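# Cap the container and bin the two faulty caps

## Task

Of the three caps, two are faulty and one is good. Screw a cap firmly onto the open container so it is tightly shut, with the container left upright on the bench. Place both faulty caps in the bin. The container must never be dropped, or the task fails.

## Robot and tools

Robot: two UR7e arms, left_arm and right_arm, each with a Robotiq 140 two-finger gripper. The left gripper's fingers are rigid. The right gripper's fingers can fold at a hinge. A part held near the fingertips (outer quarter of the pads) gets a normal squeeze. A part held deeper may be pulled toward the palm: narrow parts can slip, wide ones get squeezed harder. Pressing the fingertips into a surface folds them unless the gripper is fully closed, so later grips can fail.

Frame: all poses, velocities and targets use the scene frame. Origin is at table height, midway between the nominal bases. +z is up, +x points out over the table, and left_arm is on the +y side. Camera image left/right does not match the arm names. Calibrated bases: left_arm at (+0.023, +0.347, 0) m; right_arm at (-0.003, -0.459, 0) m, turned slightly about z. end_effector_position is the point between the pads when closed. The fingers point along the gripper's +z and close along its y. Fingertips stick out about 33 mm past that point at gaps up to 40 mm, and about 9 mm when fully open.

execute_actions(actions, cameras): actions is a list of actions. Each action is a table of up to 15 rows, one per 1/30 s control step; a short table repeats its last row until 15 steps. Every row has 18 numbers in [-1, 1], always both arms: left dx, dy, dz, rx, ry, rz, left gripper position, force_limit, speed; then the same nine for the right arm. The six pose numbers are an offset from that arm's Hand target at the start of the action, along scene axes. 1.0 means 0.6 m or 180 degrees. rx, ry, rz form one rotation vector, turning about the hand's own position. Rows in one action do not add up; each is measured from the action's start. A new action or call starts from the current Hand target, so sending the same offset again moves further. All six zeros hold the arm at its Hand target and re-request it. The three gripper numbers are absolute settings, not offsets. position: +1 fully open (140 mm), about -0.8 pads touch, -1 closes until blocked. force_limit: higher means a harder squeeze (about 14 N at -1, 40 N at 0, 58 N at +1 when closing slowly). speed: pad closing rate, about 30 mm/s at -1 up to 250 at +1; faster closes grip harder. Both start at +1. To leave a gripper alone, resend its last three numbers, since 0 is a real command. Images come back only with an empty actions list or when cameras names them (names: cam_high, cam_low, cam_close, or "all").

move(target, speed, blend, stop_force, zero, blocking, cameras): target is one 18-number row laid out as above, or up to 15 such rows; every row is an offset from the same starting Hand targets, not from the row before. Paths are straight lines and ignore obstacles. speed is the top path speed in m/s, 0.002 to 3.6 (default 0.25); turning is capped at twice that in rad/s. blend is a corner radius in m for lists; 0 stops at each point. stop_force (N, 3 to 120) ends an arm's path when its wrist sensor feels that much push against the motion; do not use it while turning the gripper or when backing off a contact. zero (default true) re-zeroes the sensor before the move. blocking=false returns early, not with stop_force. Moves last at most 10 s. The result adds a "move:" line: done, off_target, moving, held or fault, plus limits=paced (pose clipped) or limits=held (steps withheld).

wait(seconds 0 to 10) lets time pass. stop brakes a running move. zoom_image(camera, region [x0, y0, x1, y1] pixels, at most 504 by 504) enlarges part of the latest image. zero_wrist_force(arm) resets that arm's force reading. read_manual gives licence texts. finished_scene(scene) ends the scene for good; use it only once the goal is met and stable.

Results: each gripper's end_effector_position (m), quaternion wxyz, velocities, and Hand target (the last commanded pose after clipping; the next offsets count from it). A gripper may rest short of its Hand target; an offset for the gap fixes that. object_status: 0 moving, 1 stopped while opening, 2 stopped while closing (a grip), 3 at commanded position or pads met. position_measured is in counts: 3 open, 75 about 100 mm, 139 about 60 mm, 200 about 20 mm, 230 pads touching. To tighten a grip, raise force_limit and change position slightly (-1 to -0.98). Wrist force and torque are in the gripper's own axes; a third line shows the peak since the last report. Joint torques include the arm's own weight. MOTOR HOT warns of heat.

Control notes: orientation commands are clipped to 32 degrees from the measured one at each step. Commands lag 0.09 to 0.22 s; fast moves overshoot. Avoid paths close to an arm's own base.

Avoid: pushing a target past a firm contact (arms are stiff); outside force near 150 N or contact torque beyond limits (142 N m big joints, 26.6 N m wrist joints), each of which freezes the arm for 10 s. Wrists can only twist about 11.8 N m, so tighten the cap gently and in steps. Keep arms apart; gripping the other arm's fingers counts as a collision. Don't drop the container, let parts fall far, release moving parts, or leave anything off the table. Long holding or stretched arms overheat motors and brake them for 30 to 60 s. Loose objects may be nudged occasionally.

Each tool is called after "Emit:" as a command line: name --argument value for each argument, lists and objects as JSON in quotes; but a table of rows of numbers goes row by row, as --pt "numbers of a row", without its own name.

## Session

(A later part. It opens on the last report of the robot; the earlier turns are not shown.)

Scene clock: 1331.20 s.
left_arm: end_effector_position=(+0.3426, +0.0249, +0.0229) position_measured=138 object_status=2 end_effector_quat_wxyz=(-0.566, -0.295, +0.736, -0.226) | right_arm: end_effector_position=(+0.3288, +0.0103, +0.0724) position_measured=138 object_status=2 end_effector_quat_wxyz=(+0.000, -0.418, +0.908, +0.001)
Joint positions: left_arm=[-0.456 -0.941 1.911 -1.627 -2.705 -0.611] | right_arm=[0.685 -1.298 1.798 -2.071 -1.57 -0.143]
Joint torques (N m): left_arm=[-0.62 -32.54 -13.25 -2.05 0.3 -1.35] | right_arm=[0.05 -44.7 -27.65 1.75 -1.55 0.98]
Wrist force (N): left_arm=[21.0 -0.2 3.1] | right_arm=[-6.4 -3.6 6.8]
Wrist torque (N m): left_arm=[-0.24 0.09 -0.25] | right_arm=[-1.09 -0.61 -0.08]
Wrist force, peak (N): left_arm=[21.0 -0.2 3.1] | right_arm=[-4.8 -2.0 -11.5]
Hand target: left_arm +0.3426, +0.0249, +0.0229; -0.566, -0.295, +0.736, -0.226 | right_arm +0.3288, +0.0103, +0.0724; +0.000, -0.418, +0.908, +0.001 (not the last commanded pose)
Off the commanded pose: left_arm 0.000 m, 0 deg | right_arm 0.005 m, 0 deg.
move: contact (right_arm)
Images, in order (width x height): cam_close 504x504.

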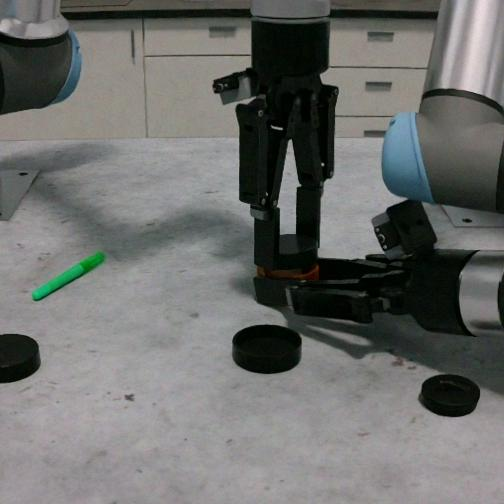

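Emit:
move --target '[0,0,0,0,0,0,-0.98,1,-1,0,0,-0.003,0,0,-0.5,-1,0,-1]' --speed 0.4

Emit:
move --target '[0,0,0,0,0,0,-0.98,1,-1,0,0,-0.0015,0,0,-0.5,-1,0,-1]' --speed 0.4 --cameras '["cam_close"]'

Emit:
zoom_image --camera "cam_close" --region '[230, 190, 350, 310]'

Scene clock: 1339.17 s.
left_arm: end_effector_position=(+0.3426, +0.0249, +0.0229) position_measured=138 object_status=2 end_effector_quat_wxyz=(-0.566, -0.295, +0.736, -0.226) | right_arm: end_effector_position=(+0.3288, +0.0103, +0.0706) position_measured=138 object_status=2 end_effector_quat_wxyz=(+0.000, +0.346, +0.938, +0.001)
Joint positions: left_arm=[-0.456 -0.941 1.911 -1.627 -2.705 -0.611] | right_arm=[0.686 -1.296 1.802 -2.077 -1.571 1.428]
Joint torques (N m): left_arm=[10.17 -33.95 -13.1 -1.67 1.35 -1.23] | right_arm=[10.4 -18.21 -20.85 5.01 -1.95 1.75]
Wrist force (N): left_arm=[21.4 0.5 3.8] | right_arm=[2.5 10.7 -1.3]
Wrist torque (N m): left_arm=[-0.30 0.11 0.00] | right_arm=[-1.47 -0.62 -0.40]
Wrist force, peak (N): left_arm=[21.6 0.0 4.2] | right_arm=[-0.2 12.4 -4.5]
Hand target: left_arm +0.3426, +0.0249, +0.0229; -0.566, -0.295, +0.736, -0.226 | right_arm +0.3288, +0.0103, +0.0706; +0.000, +0.347, +0.938, +0.001
Off the commanded pose: left_arm 0.000 m, 0 deg | right_arm 0.000 m, 0 deg.
move: done

Scene clock: 1342.03 s.
left_arm: end_effector_position=(+0.3426, +0.0249, +0.0229) position_measured=138 object_status=2 end_effector_quat_wxyz=(-0.566, -0.295, +0.736, -0.226) | right_arm: end_effector_position=(+0.3288, +0.0103, +0.0697) position_measured=138 object_status=2 end_effector_quat_wxyz=(+0.001, +0.908, +0.418, +0.000)
Joint positions: left_arm=[-0.456 -0.941 1.911 -1.627 -2.705 -0.611] | right_arm=[0.687 -1.294 1.802 -2.078 -1.572 3]
Joint torques (N m): left_arm=[4.66 -34.12 -13.47 -0.77 -0.8 -1.27] | right_arm=[0.79 -24.18 -34.87 -3.28 -5.45 2.55]
Wrist force (N): left_arm=[4.2 -10.0 -6.9] | right_arm=[-2.5 -15.8 4.6]
Wrist torque (N m): left_arm=[-1.02 0.33 -0.08] | right_arm=[-0.25 -0.64 -1.22]
Wrist force, peak (N): left_arm=[23.3 -1.7 4.6] | right_arm=[6.7 -11.9 -12.8]
Hand target: left_arm +0.3426, +0.0249, +0.0229; -0.566, -0.295, +0.736, -0.226 | right_arm +0.3288, +0.0103, +0.0697; +0.001, +0.908, +0.418, +0.000
Off the commanded pose: left_arm 0.000 m, 0 deg | right_arm 0.000 m, 0 deg.
move: done
Images, in order (width x height): cam_close 504x504.

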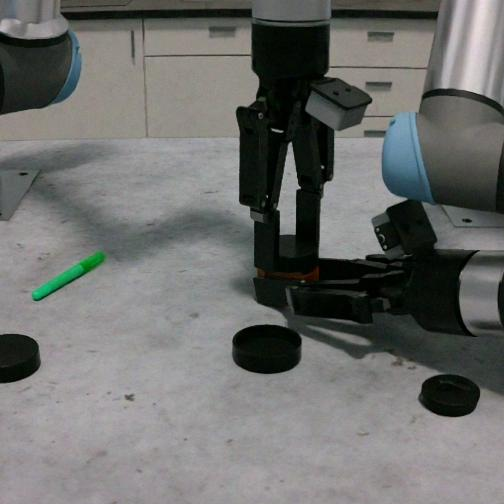

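Scaled by 4.200 from the camera's 504x504 image, which has a finer 720x720 frame.

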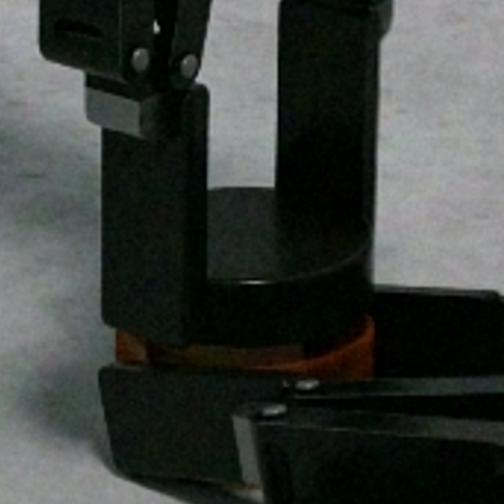

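Emit:
move --pt "0 0 0 0 0 0 -0.98 1 -1 0 0 0.002 0 0 0.94 -1 0 -1" --pt "0 0 0 0 0 0 -0.98 1 -1 0 0 0.09 0 0 0.94 -1 0 -1" --speed '[0.6,0.08]' --cameras '["cam_close","cam_high"]'

Emit:
zoom_image --camera "cam_close" --region '[220, 160, 360, 300]'

Emit:
zoom_image --camera "cam_close" --region '[225, 315, 310, 380]'

Scene clock: 1360.80 s.
left_arm: end_effector_position=(+0.3426, +0.0249, +0.0229) position_measured=138 object_status=2 end_effector_quat_wxyz=(-0.566, -0.295, +0.736, -0.226) | right_arm: end_effector_position=(+0.3288, +0.0103, +0.1236) position_measured=138 object_status=2 end_effector_quat_wxyz=(+0.000, -0.331, +0.944, +0.001)
Joint positions: left_arm=[-0.455 -0.941 1.911 -1.627 -2.705 -0.611] | right_arm=[0.685 -1.35 1.721 -1.943 -1.57 0.046]
Joint torques (N m): left_arm=[-3.73 -35.41 -14.21 0.29 3.42 -1.37] | right_arm=[-8.65 -45.15 -33.22 -0.7 0.24 -1.51]
Wrist force (N): left_arm=[9.3 -4.5 1.6] | right_arm=[4.4 -3.8 3.2]
Wrist torque (N m): left_arm=[-0.06 0.31 -0.13] | right_arm=[-0.59 -0.78 -0.06]
Wrist force, peak (N): left_arm=[28.3 -1.9 14.4] | right_arm=[-16.4 20.0 1.9]
Hand target: left_arm +0.3426, +0.0249, +0.0229; -0.566, -0.295, +0.736, -0.226 | right_arm +0.3288, +0.0103, +0.1237; +0.000, -0.331, +0.944, +0.001
Off the commanded pose: left_arm 0.000 m, 0 deg | right_arm 0.000 m, 0 deg.
move: done
Images, in order (width x height): cam_high 504x504, cam_close 504x504.

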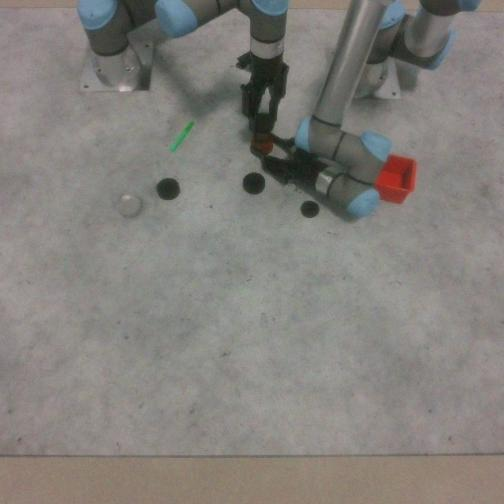

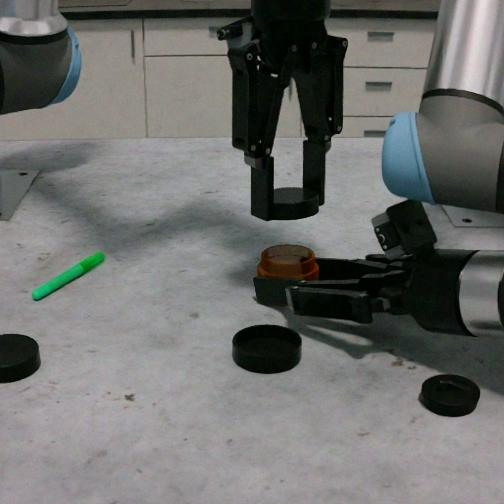

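Scaled by 3.600 from the camera's 504x504 image, which has a finer 720x720 frame.

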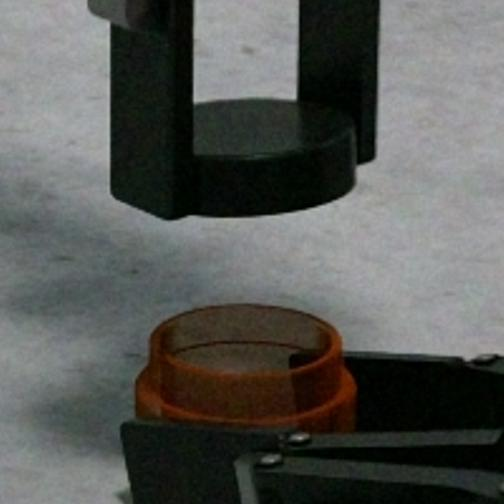

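Scaled by 5.929 from the camera's 504x504 image, which has a finer 720x720 frame.

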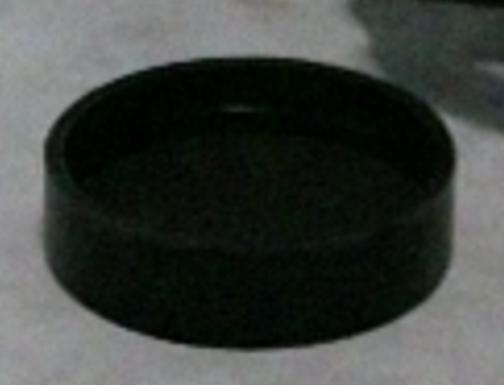

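Emit:
move --pt "0 0 0 0 0 0 -0.98 1 -1 0.0687 -0.25 -0.04 0 0 0 -1 0 -1" --pt "0 0 0 0 0 0 -0.98 1 -1 0.0687 -0.25 -0.142 0 0 0 -1 0 -1" --speed '[0.3,0.12]' --blend '[0.03,0]'

Emit:
move --target '[0,0,0,0,0,0,-0.98,1,-1,0,0,-0.015,0,0,0,-1,0,-1]' --speed 0.012 --stop_force 4 --cameras '["cam_close","cam_high"]'

Scene clock: 1377.90 s.
left_arm: end_effector_position=(+0.3426, +0.0249, +0.0229) position_measured=138 object_status=2 end_effector_quat_wxyz=(-0.566, -0.295, +0.736, -0.226) | right_arm: end_effector_position=(+0.3700, -0.1397, +0.0387) position_measured=138 object_status=2 end_effector_quat_wxyz=(+0.000, -0.331, +0.944, +0.001)
Joint positions: left_arm=[-0.456 -0.941 1.911 -1.627 -2.705 -0.611] | right_arm=[0.397 -1.436 2.074 -2.209 -1.57 -0.243]
Joint torques (N m): left_arm=[-5.26 -36.6 -13.62 0.26 3.34 -1.42] | right_arm=[-7.66 -17.06 -10.88 -4.45 1.84 -1.28]
Wrist force (N): left_arm=[9.4 -4.2 0.9] | right_arm=[4.6 -3.4 2.9]
Wrist torque (N m): left_arm=[0.02 0.32 -0.12] | right_arm=[-0.51 -0.84 -0.05]
Wrist force, peak (N): left_arm=[9.9 -4.2 0.6] | right_arm=[5.3 -4.9 2.9]
Hand target: left_arm +0.3426, +0.0249, +0.0229; -0.566, -0.295, +0.736, -0.226 | right_arm +0.3700, -0.1397, +0.0385; +0.000, -0.331, +0.944, +0.001
Off the commanded pose: left_arm 0.000 m, 0 deg | right_arm 0.000 m, 0 deg.
move: done

Scene clock: 1379.57 s.
left_arm: end_effector_position=(+0.3426, +0.0249, +0.0229) position_measured=138 object_status=2 end_effector_quat_wxyz=(-0.566, -0.295, +0.736, -0.226) | right_arm: end_effector_position=(+0.3700, -0.1397, +0.0337) position_measured=138 object_status=2 end_effector_quat_wxyz=(+0.000, -0.331, +0.944, +0.001)
Joint positions: left_arm=[-0.456 -0.941 1.911 -1.627 -2.705 -0.611] | right_arm=[0.397 -1.428 2.08 -2.224 -1.57 -0.243]
Joint torques (N m): left_arm=[-4.95 -36.8 -14.18 0.2 3.35 -1.32] | right_arm=[-6.25 -38.78 -29.89 -0.76 1.14 -1.01]
Wrist force (N): left_arm=[9.5 -4.4 0.7] | right_arm=[4.5 -3.5 3.3]
Wrist torque (N m): left_arm=[-0.04 0.29 -0.13] | right_arm=[-0.54 -0.81 -0.05]
Wrist force, peak (N): left_arm=[10.0 -3.9 0.7] | right_arm=[5.1 -3.9 3.3]
Hand target: left_arm +0.3426, +0.0249, +0.0229; -0.566, -0.295, +0.736, -0.226 | right_arm +0.3700, -0.1397, +0.0337; +0.000, -0.331, +0.944, +0.001 (not the last commanded pose)
Off the commanded pose: left_arm 0.000 m, 0 deg | right_arm 0.004 m, 0 deg.
move: contact (right_arm)
Images, in order (width x height): cam_high 504x504, cam_close 504x504.

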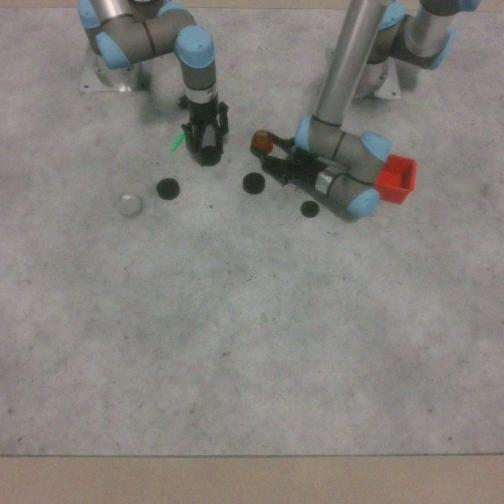

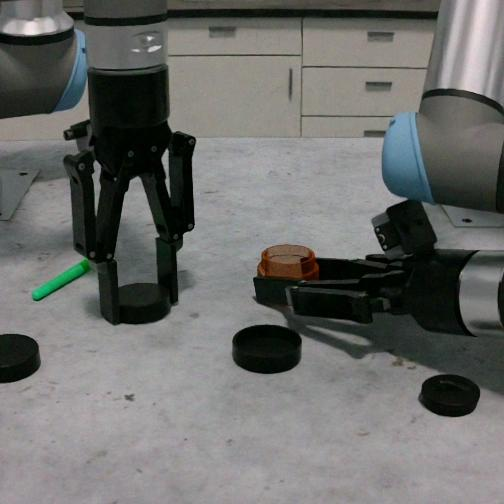

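Emit:
move --pt "0 0 0 0 0 0 -0.98 1 -1 0 0 0 0 0 0 0.2 -1 0" --pt "0 0 0 0 0 0 -0.98 1 -1 0 0 0.12 0 0 0 0.2 -1 0" --pt "0 0 0 0 0 0 -0.98 1 -1 0.18 -0.1833 0.12 0 0 0.5 0.2 -1 0" --speed '[0.1,0.2,0.5]' --blend '[0,0.02,0]' --cameras '["cam_close","cam_high","cam_low"]'

Emit:
zoom_image --camera "cam_high" --region '[110, 110, 230, 230]'

Emit:
zoom_image --camera "cam_low" --region '[130, 220, 270, 300]'

Scene clock: 1398.70 s.
left_arm: end_effector_position=(+0.3426, +0.0249, +0.0229) position_measured=138 object_status=2 end_effector_quat_wxyz=(-0.566, -0.295, +0.736, -0.226) | right_arm: end_effector_position=(+0.4780, -0.2497, +0.1057) position_measured=104 object_status=3 end_effector_quat_wxyz=(+0.001, +0.901, -0.433, +0.000)
Joint positions: left_arm=[-0.456 -0.941 1.911 -1.627 -2.705 -0.611] | right_arm=[0.118 -1.446 1.887 -2.01 -1.571 -2.092]
Joint torques (N m): left_arm=[-5.25 -37.02 -14.51 0.24 3.26 -1.36] | right_arm=[-9.62 -16.95 -32.53 -1.02 1.75 -1.14]
Wrist force (N): left_arm=[9.5 -4.4 0.7] | right_arm=[4.8 -3.9 3.0]
Wrist torque (N m): left_arm=[-0.04 0.29 -0.13] | right_arm=[-0.62 -0.87 -0.05]
Wrist force, peak (N): left_arm=[10.0 -4.1 0.8] | right_arm=[4.8 -3.5 4.0]
Hand target: left_arm +0.3426, +0.0249, +0.0229; -0.566, -0.295, +0.736, -0.226 | right_arm +0.4780, -0.2497, +0.1057; +0.001, +0.901, -0.433, +0.000
Off the commanded pose: left_arm 0.000 m, 0 deg | right_arm 0.000 m, 0 deg.
move: done

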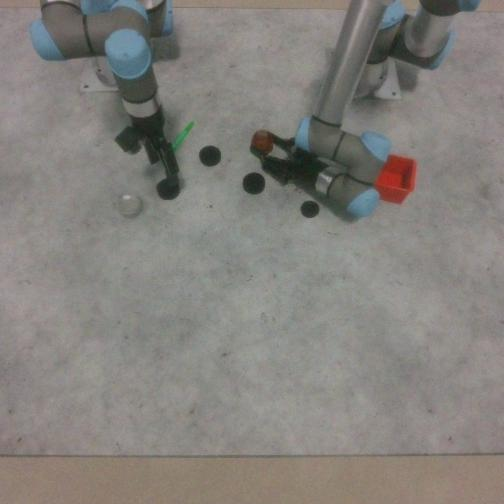

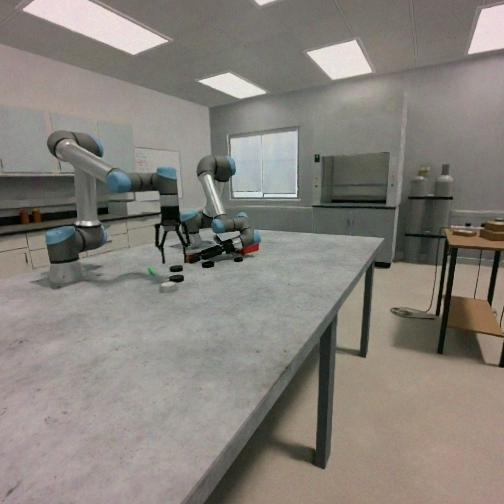

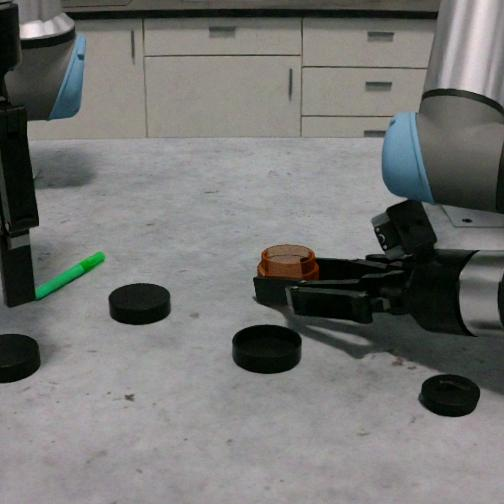

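Scaled by 4.200 from the camera's 504x504 image, which has a finer 720x720 frame.

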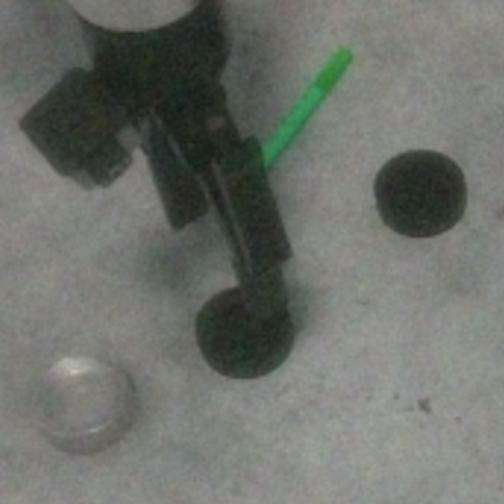

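Scaled by 3.600 from the camera's 504x504 image, which has a finer 720x720 frame.

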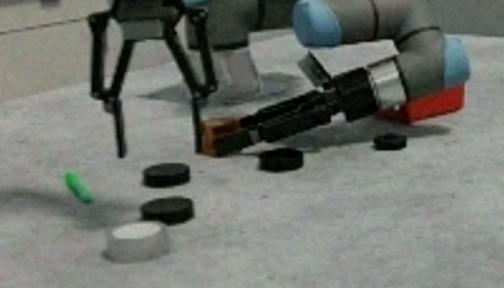

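Emit:
move --pt "0 0 0 0 0 0 -0.98 1 -1 -0.006 0 -0.116 0 0 0 0.2 -1 0" --pt "0 0 0 0 0 0 -0.98 1 -1 -0.006 0 -0.116 0 0 0 -1 0 -1" --speed '[0.15,0.1]' --cameras '["cam_close","cam_high"]'

Scene clock: 1419.57 s.
left_arm: end_effector_position=(+0.3426, +0.0249, +0.0229) position_measured=138 object_status=2 end_effector_quat_wxyz=(-0.566, -0.295, +0.736, -0.226) | right_arm: end_effector_position=(+0.4744, -0.2497, +0.0361) position_measured=138 object_status=0 end_effector_quat_wxyz=(+0.000, +0.901, -0.433, +0.000)
Joint positions: left_arm=[-0.456 -0.941 1.911 -1.627 -2.705 -0.611] | right_arm=[0.119 -1.364 1.994 -2.2 -1.571 -2.091]
Joint torques (N m): left_arm=[-4.5 -37.29 -14.92 0.3 3.26 -1.46] | right_arm=[7.39 -18.7 -11.99 -2.82 1.61 1.44]
Wrist force (N): left_arm=[9.5 -4.4 0.7] | right_arm=[2.8 -0.7 -17.7]
Wrist torque (N m): left_arm=[-0.03 0.29 -0.13] | right_arm=[-0.67 -0.69 -0.14]
Wrist force, peak (N): left_arm=[9.9 -4.2 1.0] | right_arm=[3.0 -0.7 -17.8]
Hand target: left_arm +0.3426, +0.0249, +0.0229; -0.566, -0.295, +0.736, -0.226 | right_arm +0.4744, -0.2497, +0.0361; +0.001, +0.901, -0.433, +0.000
Off the commanded pose: left_arm 0.000 m, 0 deg | right_arm 0.000 m, 0 deg.
move: done
Images, in order (width x height): cam_high 504x504, cam_close 504x504.

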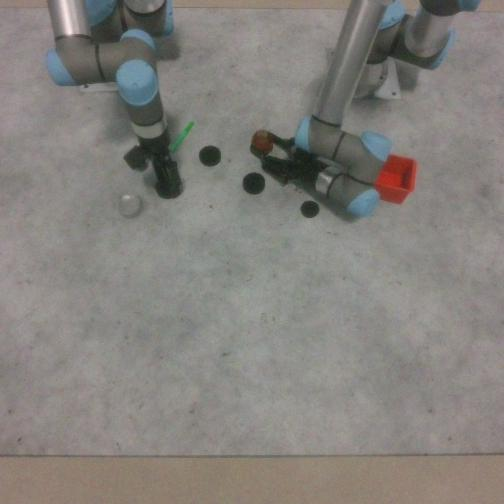

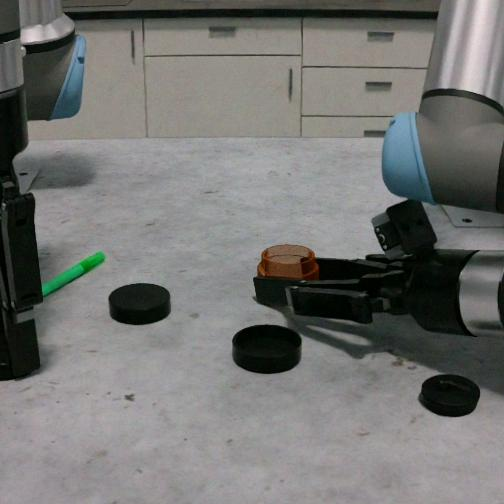

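Emit:
move --pt "0 0 0 0 0 0 -0.98 1 -1 0 0 0.12 0 0 0 -1 0 -1" --pt "0 0 0 0 0 0 -0.98 1 -1 -0.2432 0.4333 0.12 0 0 0.94 -1 0 -1" --pt "0 0 0 0 0 0 -0.98 1 -1 -0.2432 0.4333 0.08 0 0 0.94 -1 0 -1" --speed '[0.2,0.6,0.1]' --blend '[0.03,0.0,0]' --cameras '["cam_close","cam_high"]'

Emit:
zoom_image --camera "cam_close" --region '[230, 190, 350, 310]'

Scene clock: 1436.13 s.
left_arm: end_effector_position=(+0.3426, +0.0249, +0.0229) position_measured=138 object_status=2 end_effector_quat_wxyz=(-0.566, -0.295, +0.736, -0.226) | right_arm: end_effector_position=(+0.3285, +0.0103, +0.0843) position_measured=138 object_status=2 end_effector_quat_wxyz=(+0.000, +0.516, +0.856, +0.000)
Joint positions: left_arm=[-0.456 -0.941 1.911 -1.627 -2.705 -0.611] | right_arm=[0.687 -1.312 1.783 -2.043 -1.571 -4.477]
Joint torques (N m): left_arm=[-4.85 -36.9 -15.12 0.23 3.1 -1.57] | right_arm=[9.36 -22.69 -12.15 -4.6 2 -1.52]
Wrist force (N): left_arm=[9.7 -4.4 0.5] | right_arm=[4.5 -3.6 3.2]
Wrist torque (N m): left_arm=[-0.04 0.27 -0.12] | right_arm=[-0.55 -0.81 -0.06]
Wrist force, peak (N): left_arm=[9.8 -4.4 1.1] | right_arm=[2.7 -0.8 -17.9]
Hand target: left_arm +0.3426, +0.0249, +0.0229; -0.566, -0.295, +0.736, -0.226 | right_arm +0.3285, +0.0103, +0.0841; +0.000, +0.516, +0.856, +0.000
Off the commanded pose: left_arm 0.000 m, 0 deg | right_arm 0.000 m, 0 deg.
move: done
Images, in order (width x height): cam_high 504x504, cam_close 504x504.

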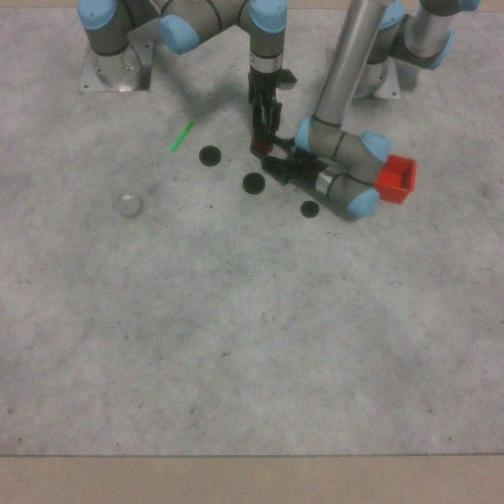

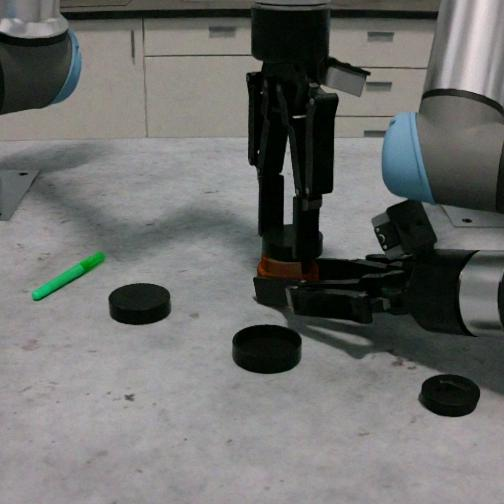

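Scaled by 4.200 from the camera's 504x504 image, which has a finer 720x720 frame.

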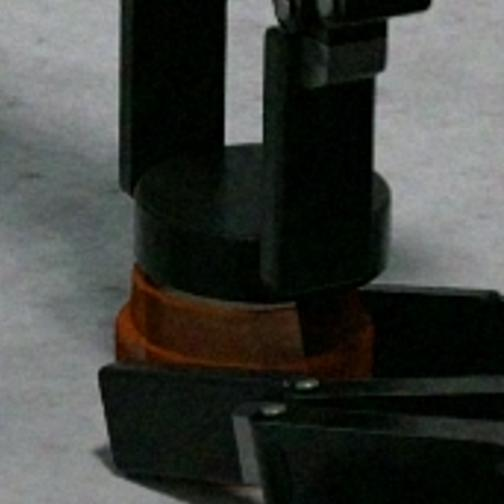

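Emit:
move --target '[0,0,0,0,0,0,-0.98,1,-1,0.0035,-0.0067,0,0,0,0,-1,0,-1]' --speed 0.05

Emit:
move --target '[0,0,0,0,0,0,-0.98,1,-1,0,0,-0.03,0,0,0,-1,0,-1]' --speed 0.01 --stop_force 5 --cameras '["cam_close"]'

Emit:
zoom_image --camera "cam_close" --region '[230, 190, 350, 310]'

Scene clock: 1450.23 s.
left_arm: end_effector_position=(+0.3426, +0.0249, +0.0229) position_measured=138 object_status=2 end_effector_quat_wxyz=(-0.566, -0.295, +0.736, -0.226) | right_arm: end_effector_position=(+0.3305, +0.0065, +0.0841) position_measured=138 object_status=2 end_effector_quat_wxyz=(+0.000, +0.516, +0.856, +0.000) end_effector_velocity=(+0.002, -0.003, +0.000) end_effector_angular_velocity=(+0.000, -0.001, -0.002)
Joint positions: left_arm=[-0.456 -0.941 1.911 -1.627 -2.705 -0.611] | right_arm=[0.679 -1.316 1.789 -2.045 -1.571 -4.484]
Joint velocities: left_arm=[within noise] | right_arm=[-0.005 -0.003 0.004 -0.002 0 -0.003]
Joint torques (N m): left_arm=[-4.59 -36.83 -14.25 0.19 3 -1.49] | right_arm=[-9.34 -45.05 -12.41 -4.68 1.13 -1.52]
Wrist force (N): left_arm=[9.3 -3.6 0.5] | right_arm=[4.6 -3.4 3.3]
Wrist torque (N m): left_arm=[0.12 0.32 -0.13] | right_arm=[-0.50 -0.84 -0.06]
Wrist force, peak (N): left_arm=[9.6 -4.8 0.9] | right_arm=[4.6 -4.2 3.1]
Hand target: left_arm +0.3426, +0.0249, +0.0229; -0.566, -0.295, +0.736, -0.226 | right_arm +0.3306, +0.0063, +0.0841; +0.000, +0.516, +0.856, +0.000
Off the commanded pose: left_arm 0.000 m, 0 deg | right_arm 0.000 m, 0 deg.
move: done

Scene clock: 1451.87 s.
left_arm: end_effector_position=(+0.3426, +0.0249, +0.0229) position_measured=138 object_status=2 end_effector_quat_wxyz=(-0.566, -0.295, +0.736, -0.226) | right_arm: end_effector_position=(+0.3306, +0.0063, +0.0813) position_measured=138 object_status=2 end_effector_quat_wxyz=(+0.000, +0.516, +0.856, +0.001)
Joint positions: left_arm=[-0.456 -0.941 1.911 -1.627 -2.705 -0.611] | right_arm=[0.679 -1.313 1.793 -2.052 -1.571 -4.485]
Joint torques (N m): left_arm=[-4.94 -37.79 -14.68 0.22 3.06 -1.47] | right_arm=[-5.26 -43.78 -30.33 -0.62 0.76 -1.16]
Wrist force (N): left_arm=[8.6 -4.6 0.1] | right_arm=[3.1 -2.0 0.5]
Wrist torque (N m): left_arm=[0.04 0.32 -0.11] | right_arm=[-0.61 -0.85 -0.04]
Wrist force, peak (N): left_arm=[9.7 -4.3 0.7] | right_arm=[5.6 -0.1 -5.0]
Hand target: left_arm +0.3426, +0.0249, +0.0229; -0.566, -0.295, +0.736, -0.226 | right_arm +0.3306, +0.0063, +0.0813; +0.000, +0.516, +0.856, +0.001 (not the last commanded pose)
Off the commanded pose: left_arm 0.000 m, 0 deg | right_arm 0.015 m, 0 deg.
move: contact (right_arm)
Images, in order (width x height): cam_close 504x504.

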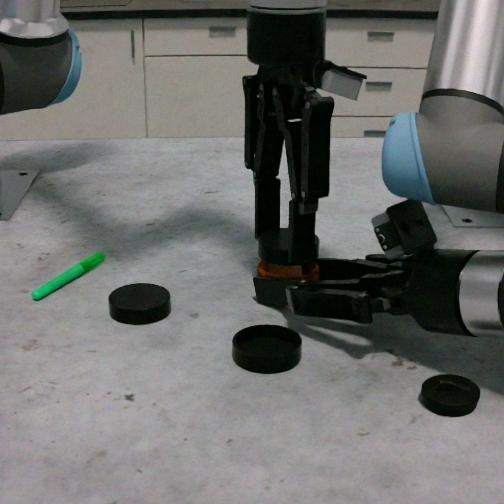

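Scaled by 4.200 from the camera's 504x504 image, which has a finer 720x720 frame.

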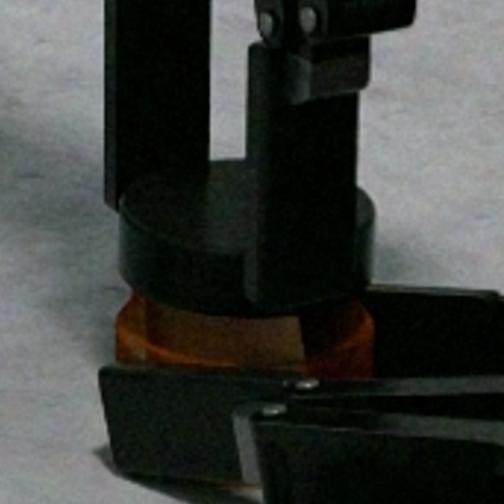

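Emit:
move --pt "0 0 0 0 0 0 -0.98 1 -1 0 0 0.0017 0 0 0 -1 0 -1" --pt "0 0 0 0 0 0 -0.98 1 -1 0.0042 0.0005 0.0017 0 0 0 -1 0 -1" --speed 0.05

Emit:
move --target '[0,0,0,0,0,0,-0.98,1,-1,0,0,-0.02,0,0,0,-1,0,-1]' --speed 0.01 --stop_force 5 --cameras '["cam_close"]'

Emit:
zoom_image --camera "cam_close" --region '[230, 190, 350, 310]'

Scene clock: 1479.03 s.
left_arm: end_effector_position=(+0.3426, +0.0249, +0.0229) position_measured=138 object_status=2 end_effector_quat_wxyz=(-0.566, -0.295, +0.736, -0.226) | right_arm: end_effector_position=(+0.3329, +0.0066, +0.0823) position_measured=138 object_status=2 end_effector_quat_wxyz=(+0.000, +0.516, +0.857, +0.001)
Joint positions: left_arm=[-0.456 -0.941 1.911 -1.627 -2.705 -0.611] | right_arm=[0.676 -1.311 1.787 -2.049 -1.571 -4.487]
Joint torques (N m): left_arm=[-5.43 -37.36 -14.69 0.3 3.07 -1.52] | right_arm=[-9.58 -23.22 -30.8 -0.96 0.92 -1.34]
Wrist force (N): left_arm=[9.9 -5.4 0.2] | right_arm=[4.6 -3.6 3.3]
Wrist torque (N m): left_arm=[-0.01 0.34 -0.11] | right_arm=[-0.56 -0.84 -0.06]
Wrist force, peak (N): left_arm=[10.2 -5.3 0.0] | right_arm=[4.6 -3.8 3.2]
Hand target: left_arm +0.3426, +0.0249, +0.0229; -0.566, -0.295, +0.736, -0.226 | right_arm +0.3331, +0.0066, +0.0823; +0.000, +0.516, +0.856, +0.001
Off the commanded pose: left_arm 0.000 m, 0 deg | right_arm 0.000 m, 0 deg.
move: done

Scene clock: 1480.47 s.
left_arm: end_effector_position=(+0.3426, +0.0249, +0.0229) position_measured=138 object_status=2 end_effector_quat_wxyz=(-0.566, -0.295, +0.736, -0.226) | right_arm: end_effector_position=(+0.3331, +0.0066, +0.0806) position_measured=138 object_status=2 end_effector_quat_wxyz=(+0.000, +0.516, +0.856, +0.001)
Joint positions: left_arm=[-0.456 -0.941 1.911 -1.627 -2.705 -0.611] | right_arm=[0.676 -1.309 1.789 -2.053 -1.571 -4.487]
Joint torques (N m): left_arm=[-5.07 -36.44 -15.15 0.25 2.01 -1.64] | right_arm=[-9.18 -45.46 -32.47 -1.68 1.25 -0.79]
Wrist force (N): left_arm=[7.6 -5.4 -1.2] | right_arm=[4.2 -6.8 1.9]
Wrist torque (N m): left_arm=[0.05 0.44 -0.12] | right_arm=[-0.42 -0.81 -0.10]
Wrist force, peak (N): left_arm=[10.3 -4.9 0.3] | right_arm=[3.5 -9.8 -3.8]
Hand target: left_arm +0.3426, +0.0249, +0.0229; -0.566, -0.295, +0.736, -0.226 | right_arm +0.3331, +0.0066, +0.0806; +0.000, +0.516, +0.856, +0.001 (not the last commanded pose)
Off the commanded pose: left_arm 0.000 m, 0 deg | right_arm 0.010 m, 0 deg.
move: contact (right_arm)
Images, in order (width x height): cam_close 504x504.

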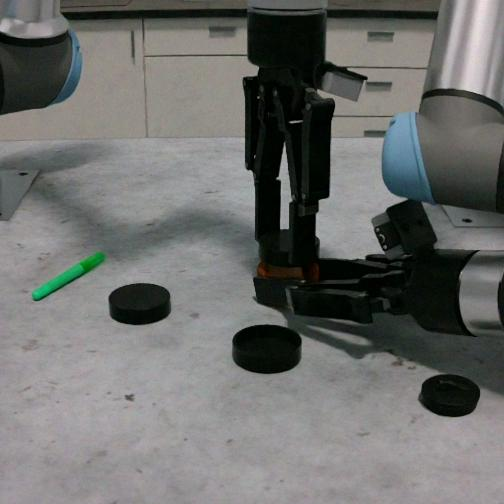

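Scaled by 4.200 from the camera's 504x504 image, which has a finer 720x720 frame.

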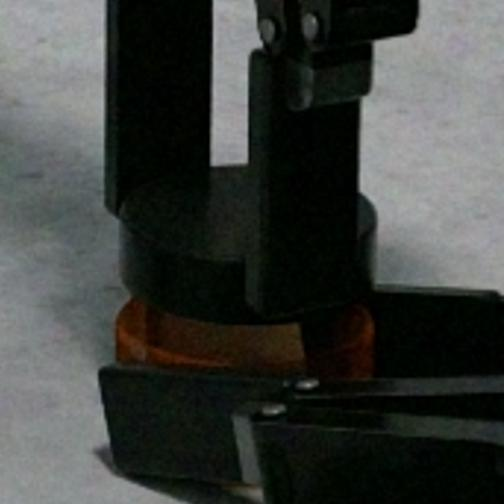

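Emit:
move --pt "0 0 0 0 0 0 -0.98 1 -1 0 0 0.0017 0 0 0 -1 0 -1" --pt "0 0 0 0 0 0 -0.98 1 -1 -0.002 -0.0005 0.0017 0 0 0 -1 0 -1" --speed 0.05

Emit:
move --target '[0,0,0,0,0,0,-0.98,1,-1,0,0,-0.02,0,0,0,-1,0,-1]' --speed 0.01 --stop_force 5

Scene clock: 1495.73 s.
left_arm: end_effector_position=(+0.3426, +0.0249, +0.0229) position_measured=138 object_status=2 end_effector_quat_wxyz=(-0.566, -0.295, +0.736, -0.226) | right_arm: end_effector_position=(+0.3323, +0.0064, +0.0817) position_measured=138 object_status=2 end_effector_quat_wxyz=(+0.000, +0.516, +0.856, +0.001) end_effector_velocity=(-0.004, +0.000, +0.000) end_effector_angular_velocity=(+0.000, +0.001, +0.001)
Joint positions: left_arm=[-0.456 -0.941 1.911 -1.627 -2.705 -0.611] | right_arm=[0.677 -1.311 1.79 -2.051 -1.571 -4.487]
Joint velocities: left_arm=[within noise] | right_arm=[0.004 -0.005 0.007 -0.001 0.001 0.002]
Joint torques (N m): left_arm=[-5.05 -36.28 -14.79 0.26 -0.28 -1.75] | right_arm=[8.17 -46.61 -13.46 -4.14 0.93 1.56]
Wrist force (N): left_arm=[10.5 -5.0 -1.1] | right_arm=[4.6 -3.4 3.3]
Wrist torque (N m): left_arm=[0.06 0.33 -0.12] | right_arm=[-0.50 -0.82 -0.13]
Wrist force, peak (N): left_arm=[10.7 -5.2 -1.1] | right_arm=[4.5 -7.0 2.3]
Hand target: left_arm +0.3426, +0.0249, +0.0229; -0.566, -0.295, +0.736, -0.226 | right_arm +0.3319, +0.0063, +0.0816; +0.000, +0.516, +0.856, +0.001
Off the commanded pose: left_arm 0.000 m, 0 deg | right_arm 0.000 m, 0 deg.
move: done

Scene clock: 1497.87 s.
left_arm: end_effector_position=(+0.3426, +0.0249, +0.0229) position_measured=138 object_status=2 end_effector_quat_wxyz=(-0.566, -0.295, +0.736, -0.226) | right_arm: end_effector_position=(+0.3319, +0.0063, +0.0739) position_measured=138 object_status=2 end_effector_quat_wxyz=(+0.000, +0.516, +0.856, +0.001)
Joint positions: left_arm=[-0.456 -0.941 1.911 -1.627 -2.705 -0.611] | right_arm=[0.677 -1.303 1.801 -2.07 -1.571 -4.486]
Joint torques (N m): left_arm=[-4.73 -36.7 -15.31 0.08 -0.04 -1.56] | right_arm=[7.9 -46.57 -34.16 -1.78 0.84 1.35]
Wrist force (N): left_arm=[9.7 -2.3 -3.7] | right_arm=[-1.0 -4.5 4.7]
Wrist torque (N m): left_arm=[0.12 0.33 -0.01] | right_arm=[-0.49 -0.74 -0.16]
Wrist force, peak (N): left_arm=[11.0 -4.7 -0.9] | right_arm=[-2.6 -6.4 -3.6]
Hand target: left_arm +0.3426, +0.0249, +0.0229; -0.566, -0.295, +0.736, -0.226 | right_arm +0.3319, +0.0063, +0.0739; +0.000, +0.516, +0.856, +0.001 (not the last commanded pose)
Off the commanded pose: left_arm 0.000 m, 0 deg | right_arm 0.004 m, 0 deg.
move: contact (right_arm)

Emit:
move --pt "0 0 0 0 0 0 -0.98 1 -1 0 0 0 0 0 0 0.1 0 -1" --pt "0 0 0 0 0 0 -0.98 1 -1 -0.0042 0.0067 -0.0005 0 0 0 0.1 0 -1" --pt "0 0 0 0 0 0 -0.98 1 -1 -0.0042 0.0067 -0.0005 0 0 0 -1 0 -1" --speed 0.05 --cameras '["cam_close"]'

Emit:
zoom_image --camera "cam_close" --region '[230, 190, 350, 310]'

Scene clock: 1513.30 s.
left_arm: end_effector_position=(+0.3426, +0.0249, +0.0229) position_measured=138 object_status=2 end_effector_quat_wxyz=(-0.566, -0.295, +0.736, -0.226) | right_arm: end_effector_position=(+0.3294, +0.0104, +0.0736) position_measured=138 object_status=0 end_effector_quat_wxyz=(+0.000, +0.516, +0.856, +0.001)
Joint positions: left_arm=[-0.456 -0.941 1.911 -1.627 -2.705 -0.611] | right_arm=[0.686 -1.299 1.797 -2.07 -1.571 -4.478]
Joint torques (N m): left_arm=[-5.25 -36.54 -15.3 0.13 1.22 -1.6] | right_arm=[8.4 -22.19 -26.03 -1.83 0.28 1.4]
Wrist force (N): left_arm=[4.5 -3.9 -4.0] | right_arm=[4.1 -5.8 -8.3]
Wrist torque (N m): left_arm=[-0.06 0.43 -0.09] | right_arm=[-0.35 -0.81 -0.17]
Wrist force, peak (N): left_arm=[11.0 -3.7 -2.2] | right_arm=[4.1 -6.3 -8.5]
Hand target: left_arm +0.3426, +0.0249, +0.0229; -0.566, -0.295, +0.736, -0.226 | right_arm +0.3294, +0.0104, +0.0736; +0.000, +0.516, +0.856, +0.001
Off the commanded pose: left_arm 0.000 m, 0 deg | right_arm 0.000 m, 0 deg.
move: done
Images, in order (width x height): cam_close 504x504.

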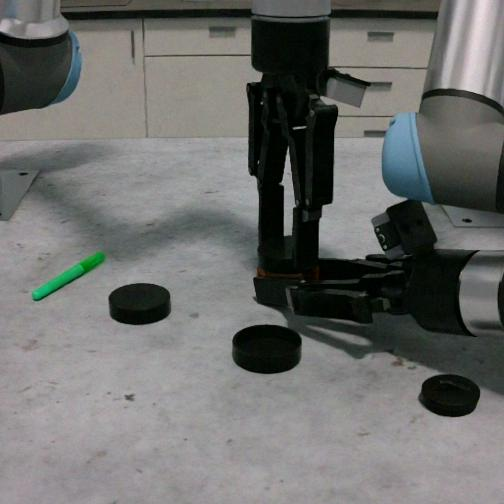

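Scaled by 4.200 from the camera's 504x504 image, which has a finer 720x720 frame.

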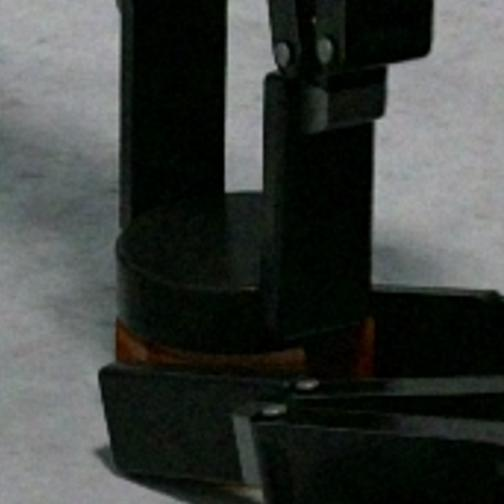

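Emit:
move --target '[0,0,0,0,0,0,-0.98,1,-1,0,0,-0.0017,0,0,-0.5,-1,0,-1]' --speed 0.4

Emit:
move --target '[0,0,0,0,0,0,-0.98,1,-1,0,0,-0.0017,0,0,-0.5,-1,0,-1]' --speed 0.4 --cameras '["cam_close"]'

Emit:
zoom_image --camera "cam_close" --region '[230, 190, 350, 310]'

Scene clock: 1523.63 s.
left_arm: end_effector_position=(+0.3426, +0.0249, +0.0229) position_measured=138 object_status=2 end_effector_quat_wxyz=(-0.566, -0.295, +0.736, -0.226) | right_arm: end_effector_position=(+0.3294, +0.0104, +0.0725) position_measured=138 object_status=2 end_effector_quat_wxyz=(+0.001, +0.971, +0.241, +0.000)
Joint positions: left_arm=[-0.456 -0.941 1.911 -1.627 -2.705 -0.611] | right_arm=[0.686 -1.297 1.796 -2.07 -1.572 -2.907]
Joint torques (N m): left_arm=[-4.67 -36.36 -9.71 0.02 1.05 -1.71] | right_arm=[-0.57 -14.35 -21.15 3.26 -8.01 1.58]
Wrist force (N): left_arm=[2.4 -10.9 -2.1] | right_arm=[8.7 -21.5 -12.9]
Wrist torque (N m): left_arm=[-0.08 0.38 -0.14] | right_arm=[0.36 -0.93 -0.51]
Wrist force, peak (N): left_arm=[-3.2 -14.0 -1.9] | right_arm=[5.9 -22.7 -13.8]
Hand target: left_arm +0.3426, +0.0249, +0.0229; -0.566, -0.295, +0.736, -0.226 | right_arm +0.3294, +0.0104, +0.0725; +0.001, +0.971, +0.241, +0.000
Off the commanded pose: left_arm 0.000 m, 0 deg | right_arm 0.000 m, 0 deg.
move: done

Scene clock: 1526.50 s.
left_arm: end_effector_position=(+0.3426, +0.0249, +0.0229) position_measured=138 object_status=2 end_effector_quat_wxyz=(-0.566, -0.295, +0.736, -0.226) | right_arm: end_effector_position=(+0.3294, +0.0103, +0.0715) position_measured=138 object_status=2 end_effector_quat_wxyz=(+0.001, +0.857, -0.516, +0.000)
Joint positions: left_arm=[-0.456 -0.941 1.911 -1.627 -2.705 -0.611] | right_arm=[0.685 -1.295 1.797 -2.071 -1.57 -1.337]
Joint torques (N m): left_arm=[-4.37 -35.6 -2.11 -0.01 -0.27 -1.51] | right_arm=[5.77 -14.69 -20.9 2.59 -4.07 2.22]
Wrist force (N): left_arm=[1.9 -11.2 -1.5] | right_arm=[-4.6 -8.2 -12.2]
Wrist torque (N m): left_arm=[-0.04 0.39 -0.16] | right_arm=[-0.43 -0.73 -0.71]
Wrist force, peak (N): left_arm=[-4.3 -12.0 -2.4] | right_arm=[8.8 -21.7 -13.0]
Hand target: left_arm +0.3426, +0.0249, +0.0229; -0.566, -0.295, +0.736, -0.226 | right_arm +0.3294, +0.0104, +0.0715; +0.001, +0.856, -0.516, +0.000
Off the commanded pose: left_arm 0.000 m, 0 deg | right_arm 0.000 m, 0 deg.
move: done
Images, in order (width x height): cam_close 504x504.

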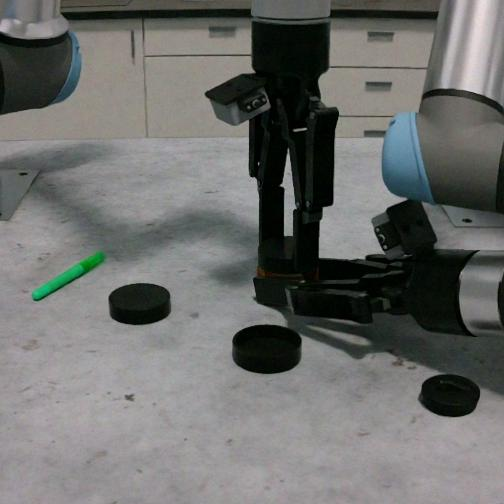

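Scaled by 4.200 from the camera's 504x504 image, which has a finer 720x720 frame.

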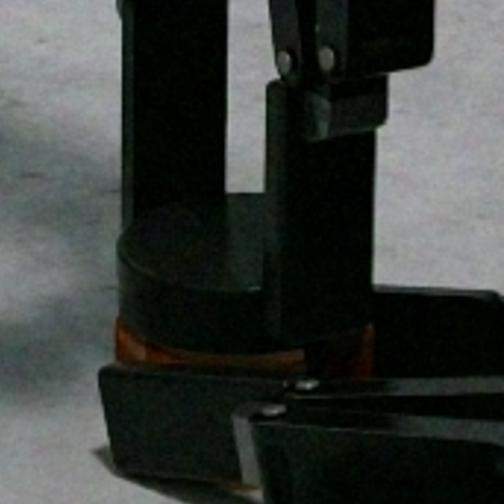

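Emit:
move --target '[0,0,0,0,0,0,-0.98,1,-1,0,0,-0.0012,0,0,-0.5,-1,0,-1]' --speed 0.4

Emit:
move --target '[0,0,0,0,0,0,-0.98,1,-1,0,0,-0.0012,0,0,-0.5,-1,0,-1]' --speed 0.4 --cameras '["cam_close"]'

Emit:
zoom_image --camera "cam_close" --region '[230, 190, 350, 310]'

Scene clock: 1536.83 s.
left_arm: end_effector_position=(+0.3426, +0.0249, +0.0229) position_measured=138 object_status=2 end_effector_quat_wxyz=(-0.566, -0.295, +0.736, -0.226) | right_arm: end_effector_position=(+0.3294, +0.0104, +0.0708) position_measured=138 object_status=2 end_effector_quat_wxyz=(+0.000, -0.241, +0.971, +0.001)
Joint positions: left_arm=[-0.456 -0.941 1.911 -1.627 -2.705 -0.611] | right_arm=[0.685 -1.295 1.8 -2.076 -1.569 0.233]
Joint torques (N m): left_arm=[-5.08 -35.49 -4.32 0.05 0.09 -1.64] | right_arm=[-0.31 -13.4 -20.77 2.27 -7.52 1.73]
Wrist force (N): left_arm=[-1.4 -11.0 -2.8] | right_arm=[2.8 12.9 -14.9]
Wrist torque (N m): left_arm=[0.03 0.44 -0.11] | right_arm=[-1.45 -0.68 -0.40]
Wrist force, peak (N): left_arm=[-3.2 -12.5 -1.9] | right_arm=[3.6 13.0 -15.0]
Hand target: left_arm +0.3426, +0.0249, +0.0229; -0.566, -0.295, +0.736, -0.226 | right_arm +0.3294, +0.0104, +0.0708; +0.000, -0.241, +0.971, +0.001
Off the commanded pose: left_arm 0.000 m, 0 deg | right_arm 0.000 m, 0 deg.
move: done

Scene clock: 1539.70 s.
left_arm: end_effector_position=(+0.3426, +0.0249, +0.0229) position_measured=138 object_status=2 end_effector_quat_wxyz=(-0.566, -0.295, +0.736, -0.226) | right_arm: end_effector_position=(+0.3294, +0.0103, +0.0701) position_measured=138 object_status=2 end_effector_quat_wxyz=(+0.000, +0.516, +0.857, +0.001)
Joint positions: left_arm=[-0.456 -0.941 1.911 -1.627 -2.705 -0.611] | right_arm=[0.686 -1.295 1.801 -2.079 -1.571 1.805]
Joint torques (N m): left_arm=[3.94 -35.76 -7.69 -0.08 3.26 -1.68] | right_arm=[0.26 -20.6 -21.69 4.07 -7.4 1.81]
Wrist force (N): left_arm=[5.4 -13.8 8.0] | right_arm=[27.6 5.3 -1.9]
Wrist torque (N m): left_arm=[-0.08 0.27 -0.57] | right_arm=[-1.10 -1.09 -0.45]
Wrist force, peak (N): left_arm=[5.4 -13.8 8.0] | right_arm=[27.7 5.5 -1.8]
Hand target: left_arm +0.3426, +0.0249, +0.0229; -0.566, -0.295, +0.736, -0.226 | right_arm +0.3294, +0.0104, +0.0701; +0.000, +0.516, +0.856, +0.001
Off the commanded pose: left_arm 0.000 m, 0 deg | right_arm 0.000 m, 0 deg.
move: done
Images, in order (width x height): cam_close 504x504.

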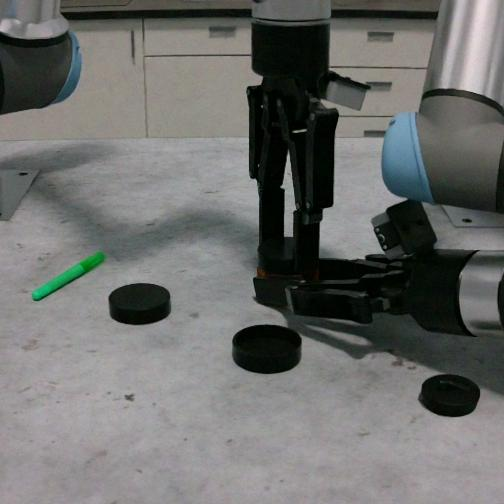

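Scaled by 4.200 from the camera's 504x504 image, which has a finer 720x720 frame.

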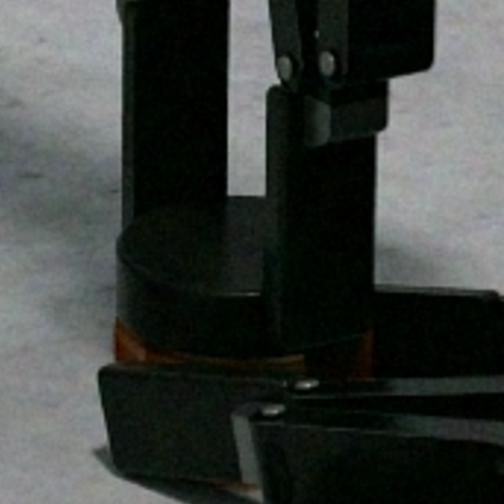

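Emit:
move --target '[0,0,0,0,0,0,-0.98,1,-1,0,0,-0.0015,0,0,-0.5,-1,0,-1]' --speed 0.4

Emit:
move --target '[0,0,0,0,0,0,-0.98,1,-1,0,0,-0.0015,0,0,-0.5,-1,0,-1]' --speed 0.4 --cameras '["cam_close"]'

Emit:
zoom_image --camera "cam_close" --region '[230, 190, 350, 310]'

Scene clock: 1548.60 s.
left_arm: end_effector_position=(+0.3426, +0.0249, +0.0229) position_measured=138 object_status=2 end_effector_quat_wxyz=(-0.566, -0.295, +0.736, -0.226) | right_arm: end_effector_position=(+0.3294, +0.0104, +0.0692) position_measured=138 object_status=2 end_effector_quat_wxyz=(+0.001, +0.971, +0.241, +0.000)
Joint positions: left_arm=[-0.456 -0.941 1.911 -1.627 -2.705 -0.611] | right_arm=[0.686 -1.293 1.801 -2.079 -1.572 3.376]
Joint torques (N m): left_arm=[11.05 -35.88 -13.93 -0.09 4.41 -1.71] | right_arm=[1.43 -21.47 -22.97 3.33 -6.93 1.75]
Wrist force (N): left_arm=[10.7 -12.7 8.6] | right_arm=[15.5 -21.3 2.4]
Wrist torque (N m): left_arm=[0.06 0.11 -0.41] | right_arm=[-0.01 -0.89 -0.34]
Wrist force, peak (N): left_arm=[11.7 -13.0 8.8] | right_arm=[28.0 5.7 -1.6]
Hand target: left_arm +0.3426, +0.0249, +0.0229; -0.566, -0.295, +0.736, -0.226 | right_arm +0.3294, +0.0104, +0.0692; +0.001, +0.971, +0.241, +0.000
Off the commanded pose: left_arm 0.000 m, 0 deg | right_arm 0.000 m, 0 deg.
move: done

Scene clock: 1551.47 s.
left_arm: end_effector_position=(+0.3426, +0.0249, +0.0229) position_measured=138 object_status=2 end_effector_quat_wxyz=(-0.566, -0.295, +0.736, -0.226) | right_arm: end_effector_position=(+0.3294, +0.0103, +0.0683) position_measured=138 object_status=2 end_effector_quat_wxyz=(+0.001, +0.857, -0.516, +0.000)
Joint positions: left_arm=[-0.456 -0.941 1.911 -1.627 -2.705 -0.611] | right_arm=[0.685 -1.291 1.801 -2.08 -1.57 4.946]
Joint torques (N m): left_arm=[11.16 -35.35 -14.45 -0.11 4.41 -1.77] | right_arm=[3.26 -23.31 -25.51 2.47 -5.52 1.39]
Wrist force (N): left_arm=[10.8 -11.6 7.1] | right_arm=[-10.6 -11.7 5.2]
Wrist torque (N m): left_arm=[0.16 0.11 -0.36] | right_arm=[-0.30 -0.66 -0.32]
Wrist force, peak (N): left_arm=[11.0 -12.7 9.1] | right_arm=[15.5 -21.8 2.7]
Hand target: left_arm +0.3426, +0.0249, +0.0229; -0.566, -0.295, +0.736, -0.226 | right_arm +0.3294, +0.0104, +0.0683; +0.001, +0.856, -0.516, +0.000
Off the commanded pose: left_arm 0.000 m, 0 deg | right_arm 0.000 m, 0 deg.
move: done
Images, in order (width x height): cam_close 504x504.

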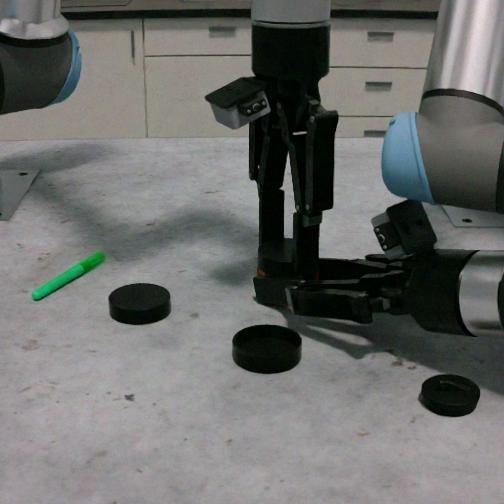

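Scaled by 4.200 from the camera's 504x504 image, which has a finer 720x720 frame.

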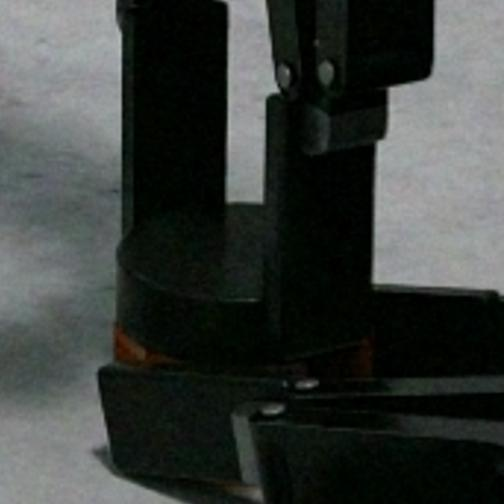

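Emit:
move --pt "0 0 0 0 0 0 -0.98 1 -1 0 0 0 0 0 0 0.1 0 -1" --pt "0 0 0 0 0 0 -0.98 1 -1 0 0 0.0058 0 0 0.94 0.1 0 -1" --pt "0 0 0 0 0 0 -0.98 1 -1 0 0 0.0058 0 0 -0.12 0.1 0 -1" --pt "0 0 0 0 0 0 -0.98 1 -1 0 0 0.0058 0 0 -0.12 -1 0 -1" --speed '[0.1,0.8,0.8,0.1]' --cameras '["cam_close"]'

Emit:
zoom_image --camera "cam_close" --region '[230, 190, 350, 310]'

Scene clock: 1576.20 s.
left_arm: end_effector_position=(+0.3426, +0.0249, +0.0229) position_measured=138 object_status=2 end_effector_quat_wxyz=(-0.566, -0.295, +0.736, -0.226) | right_arm: end_effector_position=(+0.3294, +0.0104, +0.0718) position_measured=138 object_status=0 end_effector_quat_wxyz=(+0.000, +0.745, -0.668, +0.000)
Joint positions: left_arm=[-0.456 -0.941 1.911 -1.627 -2.705 -0.611] | right_arm=[0.685 -1.296 1.797 -2.071 -1.57 -0.96]
Joint torques (N m): left_arm=[-5.85 -35.83 -14.81 -0.02 -0.7 -1.74] | right_arm=[-8.8 -38.97 -26.14 -0.95 1.3 -1.4]
Wrist force (N): left_arm=[0.9 -4.5 -2.0] | right_arm=[5.1 -2.1 -7.6]
Wrist torque (N m): left_arm=[0.22 0.51 -0.08] | right_arm=[-0.67 -0.90 -0.06]
Wrist force, peak (N): left_arm=[12.3 -11.1 8.3] | right_arm=[-9.6 -11.8 8.4]
Hand target: left_arm +0.3426, +0.0249, +0.0229; -0.566, -0.295, +0.736, -0.226 | right_arm +0.3294, +0.0104, +0.0718; +0.000, +0.745, -0.668, +0.000
Off the commanded pose: left_arm 0.000 m, 0 deg | right_arm 0.000 m, 0 deg.
move: done
Images, in order (width x height): cam_close 504x504.

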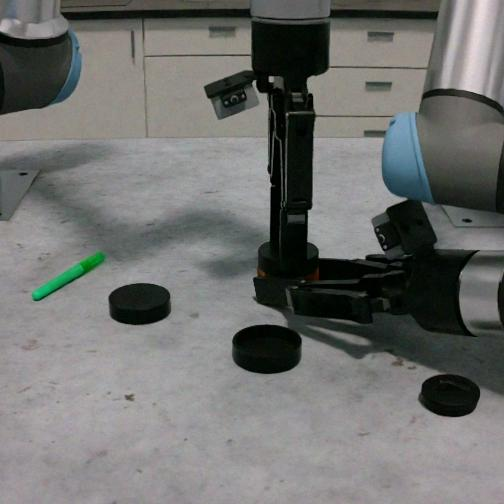

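Scaled by 4.200 from the camera's 504x504 image, which has a finer 720x720 frame.

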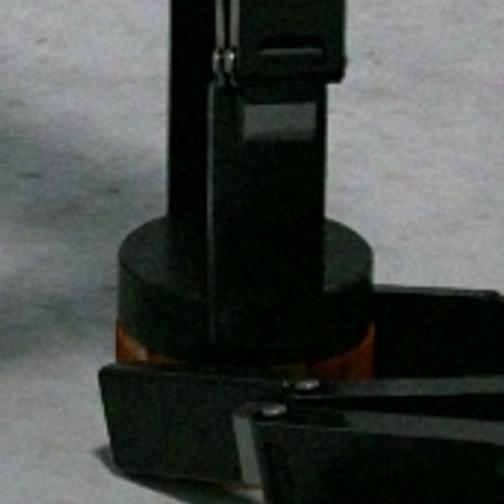

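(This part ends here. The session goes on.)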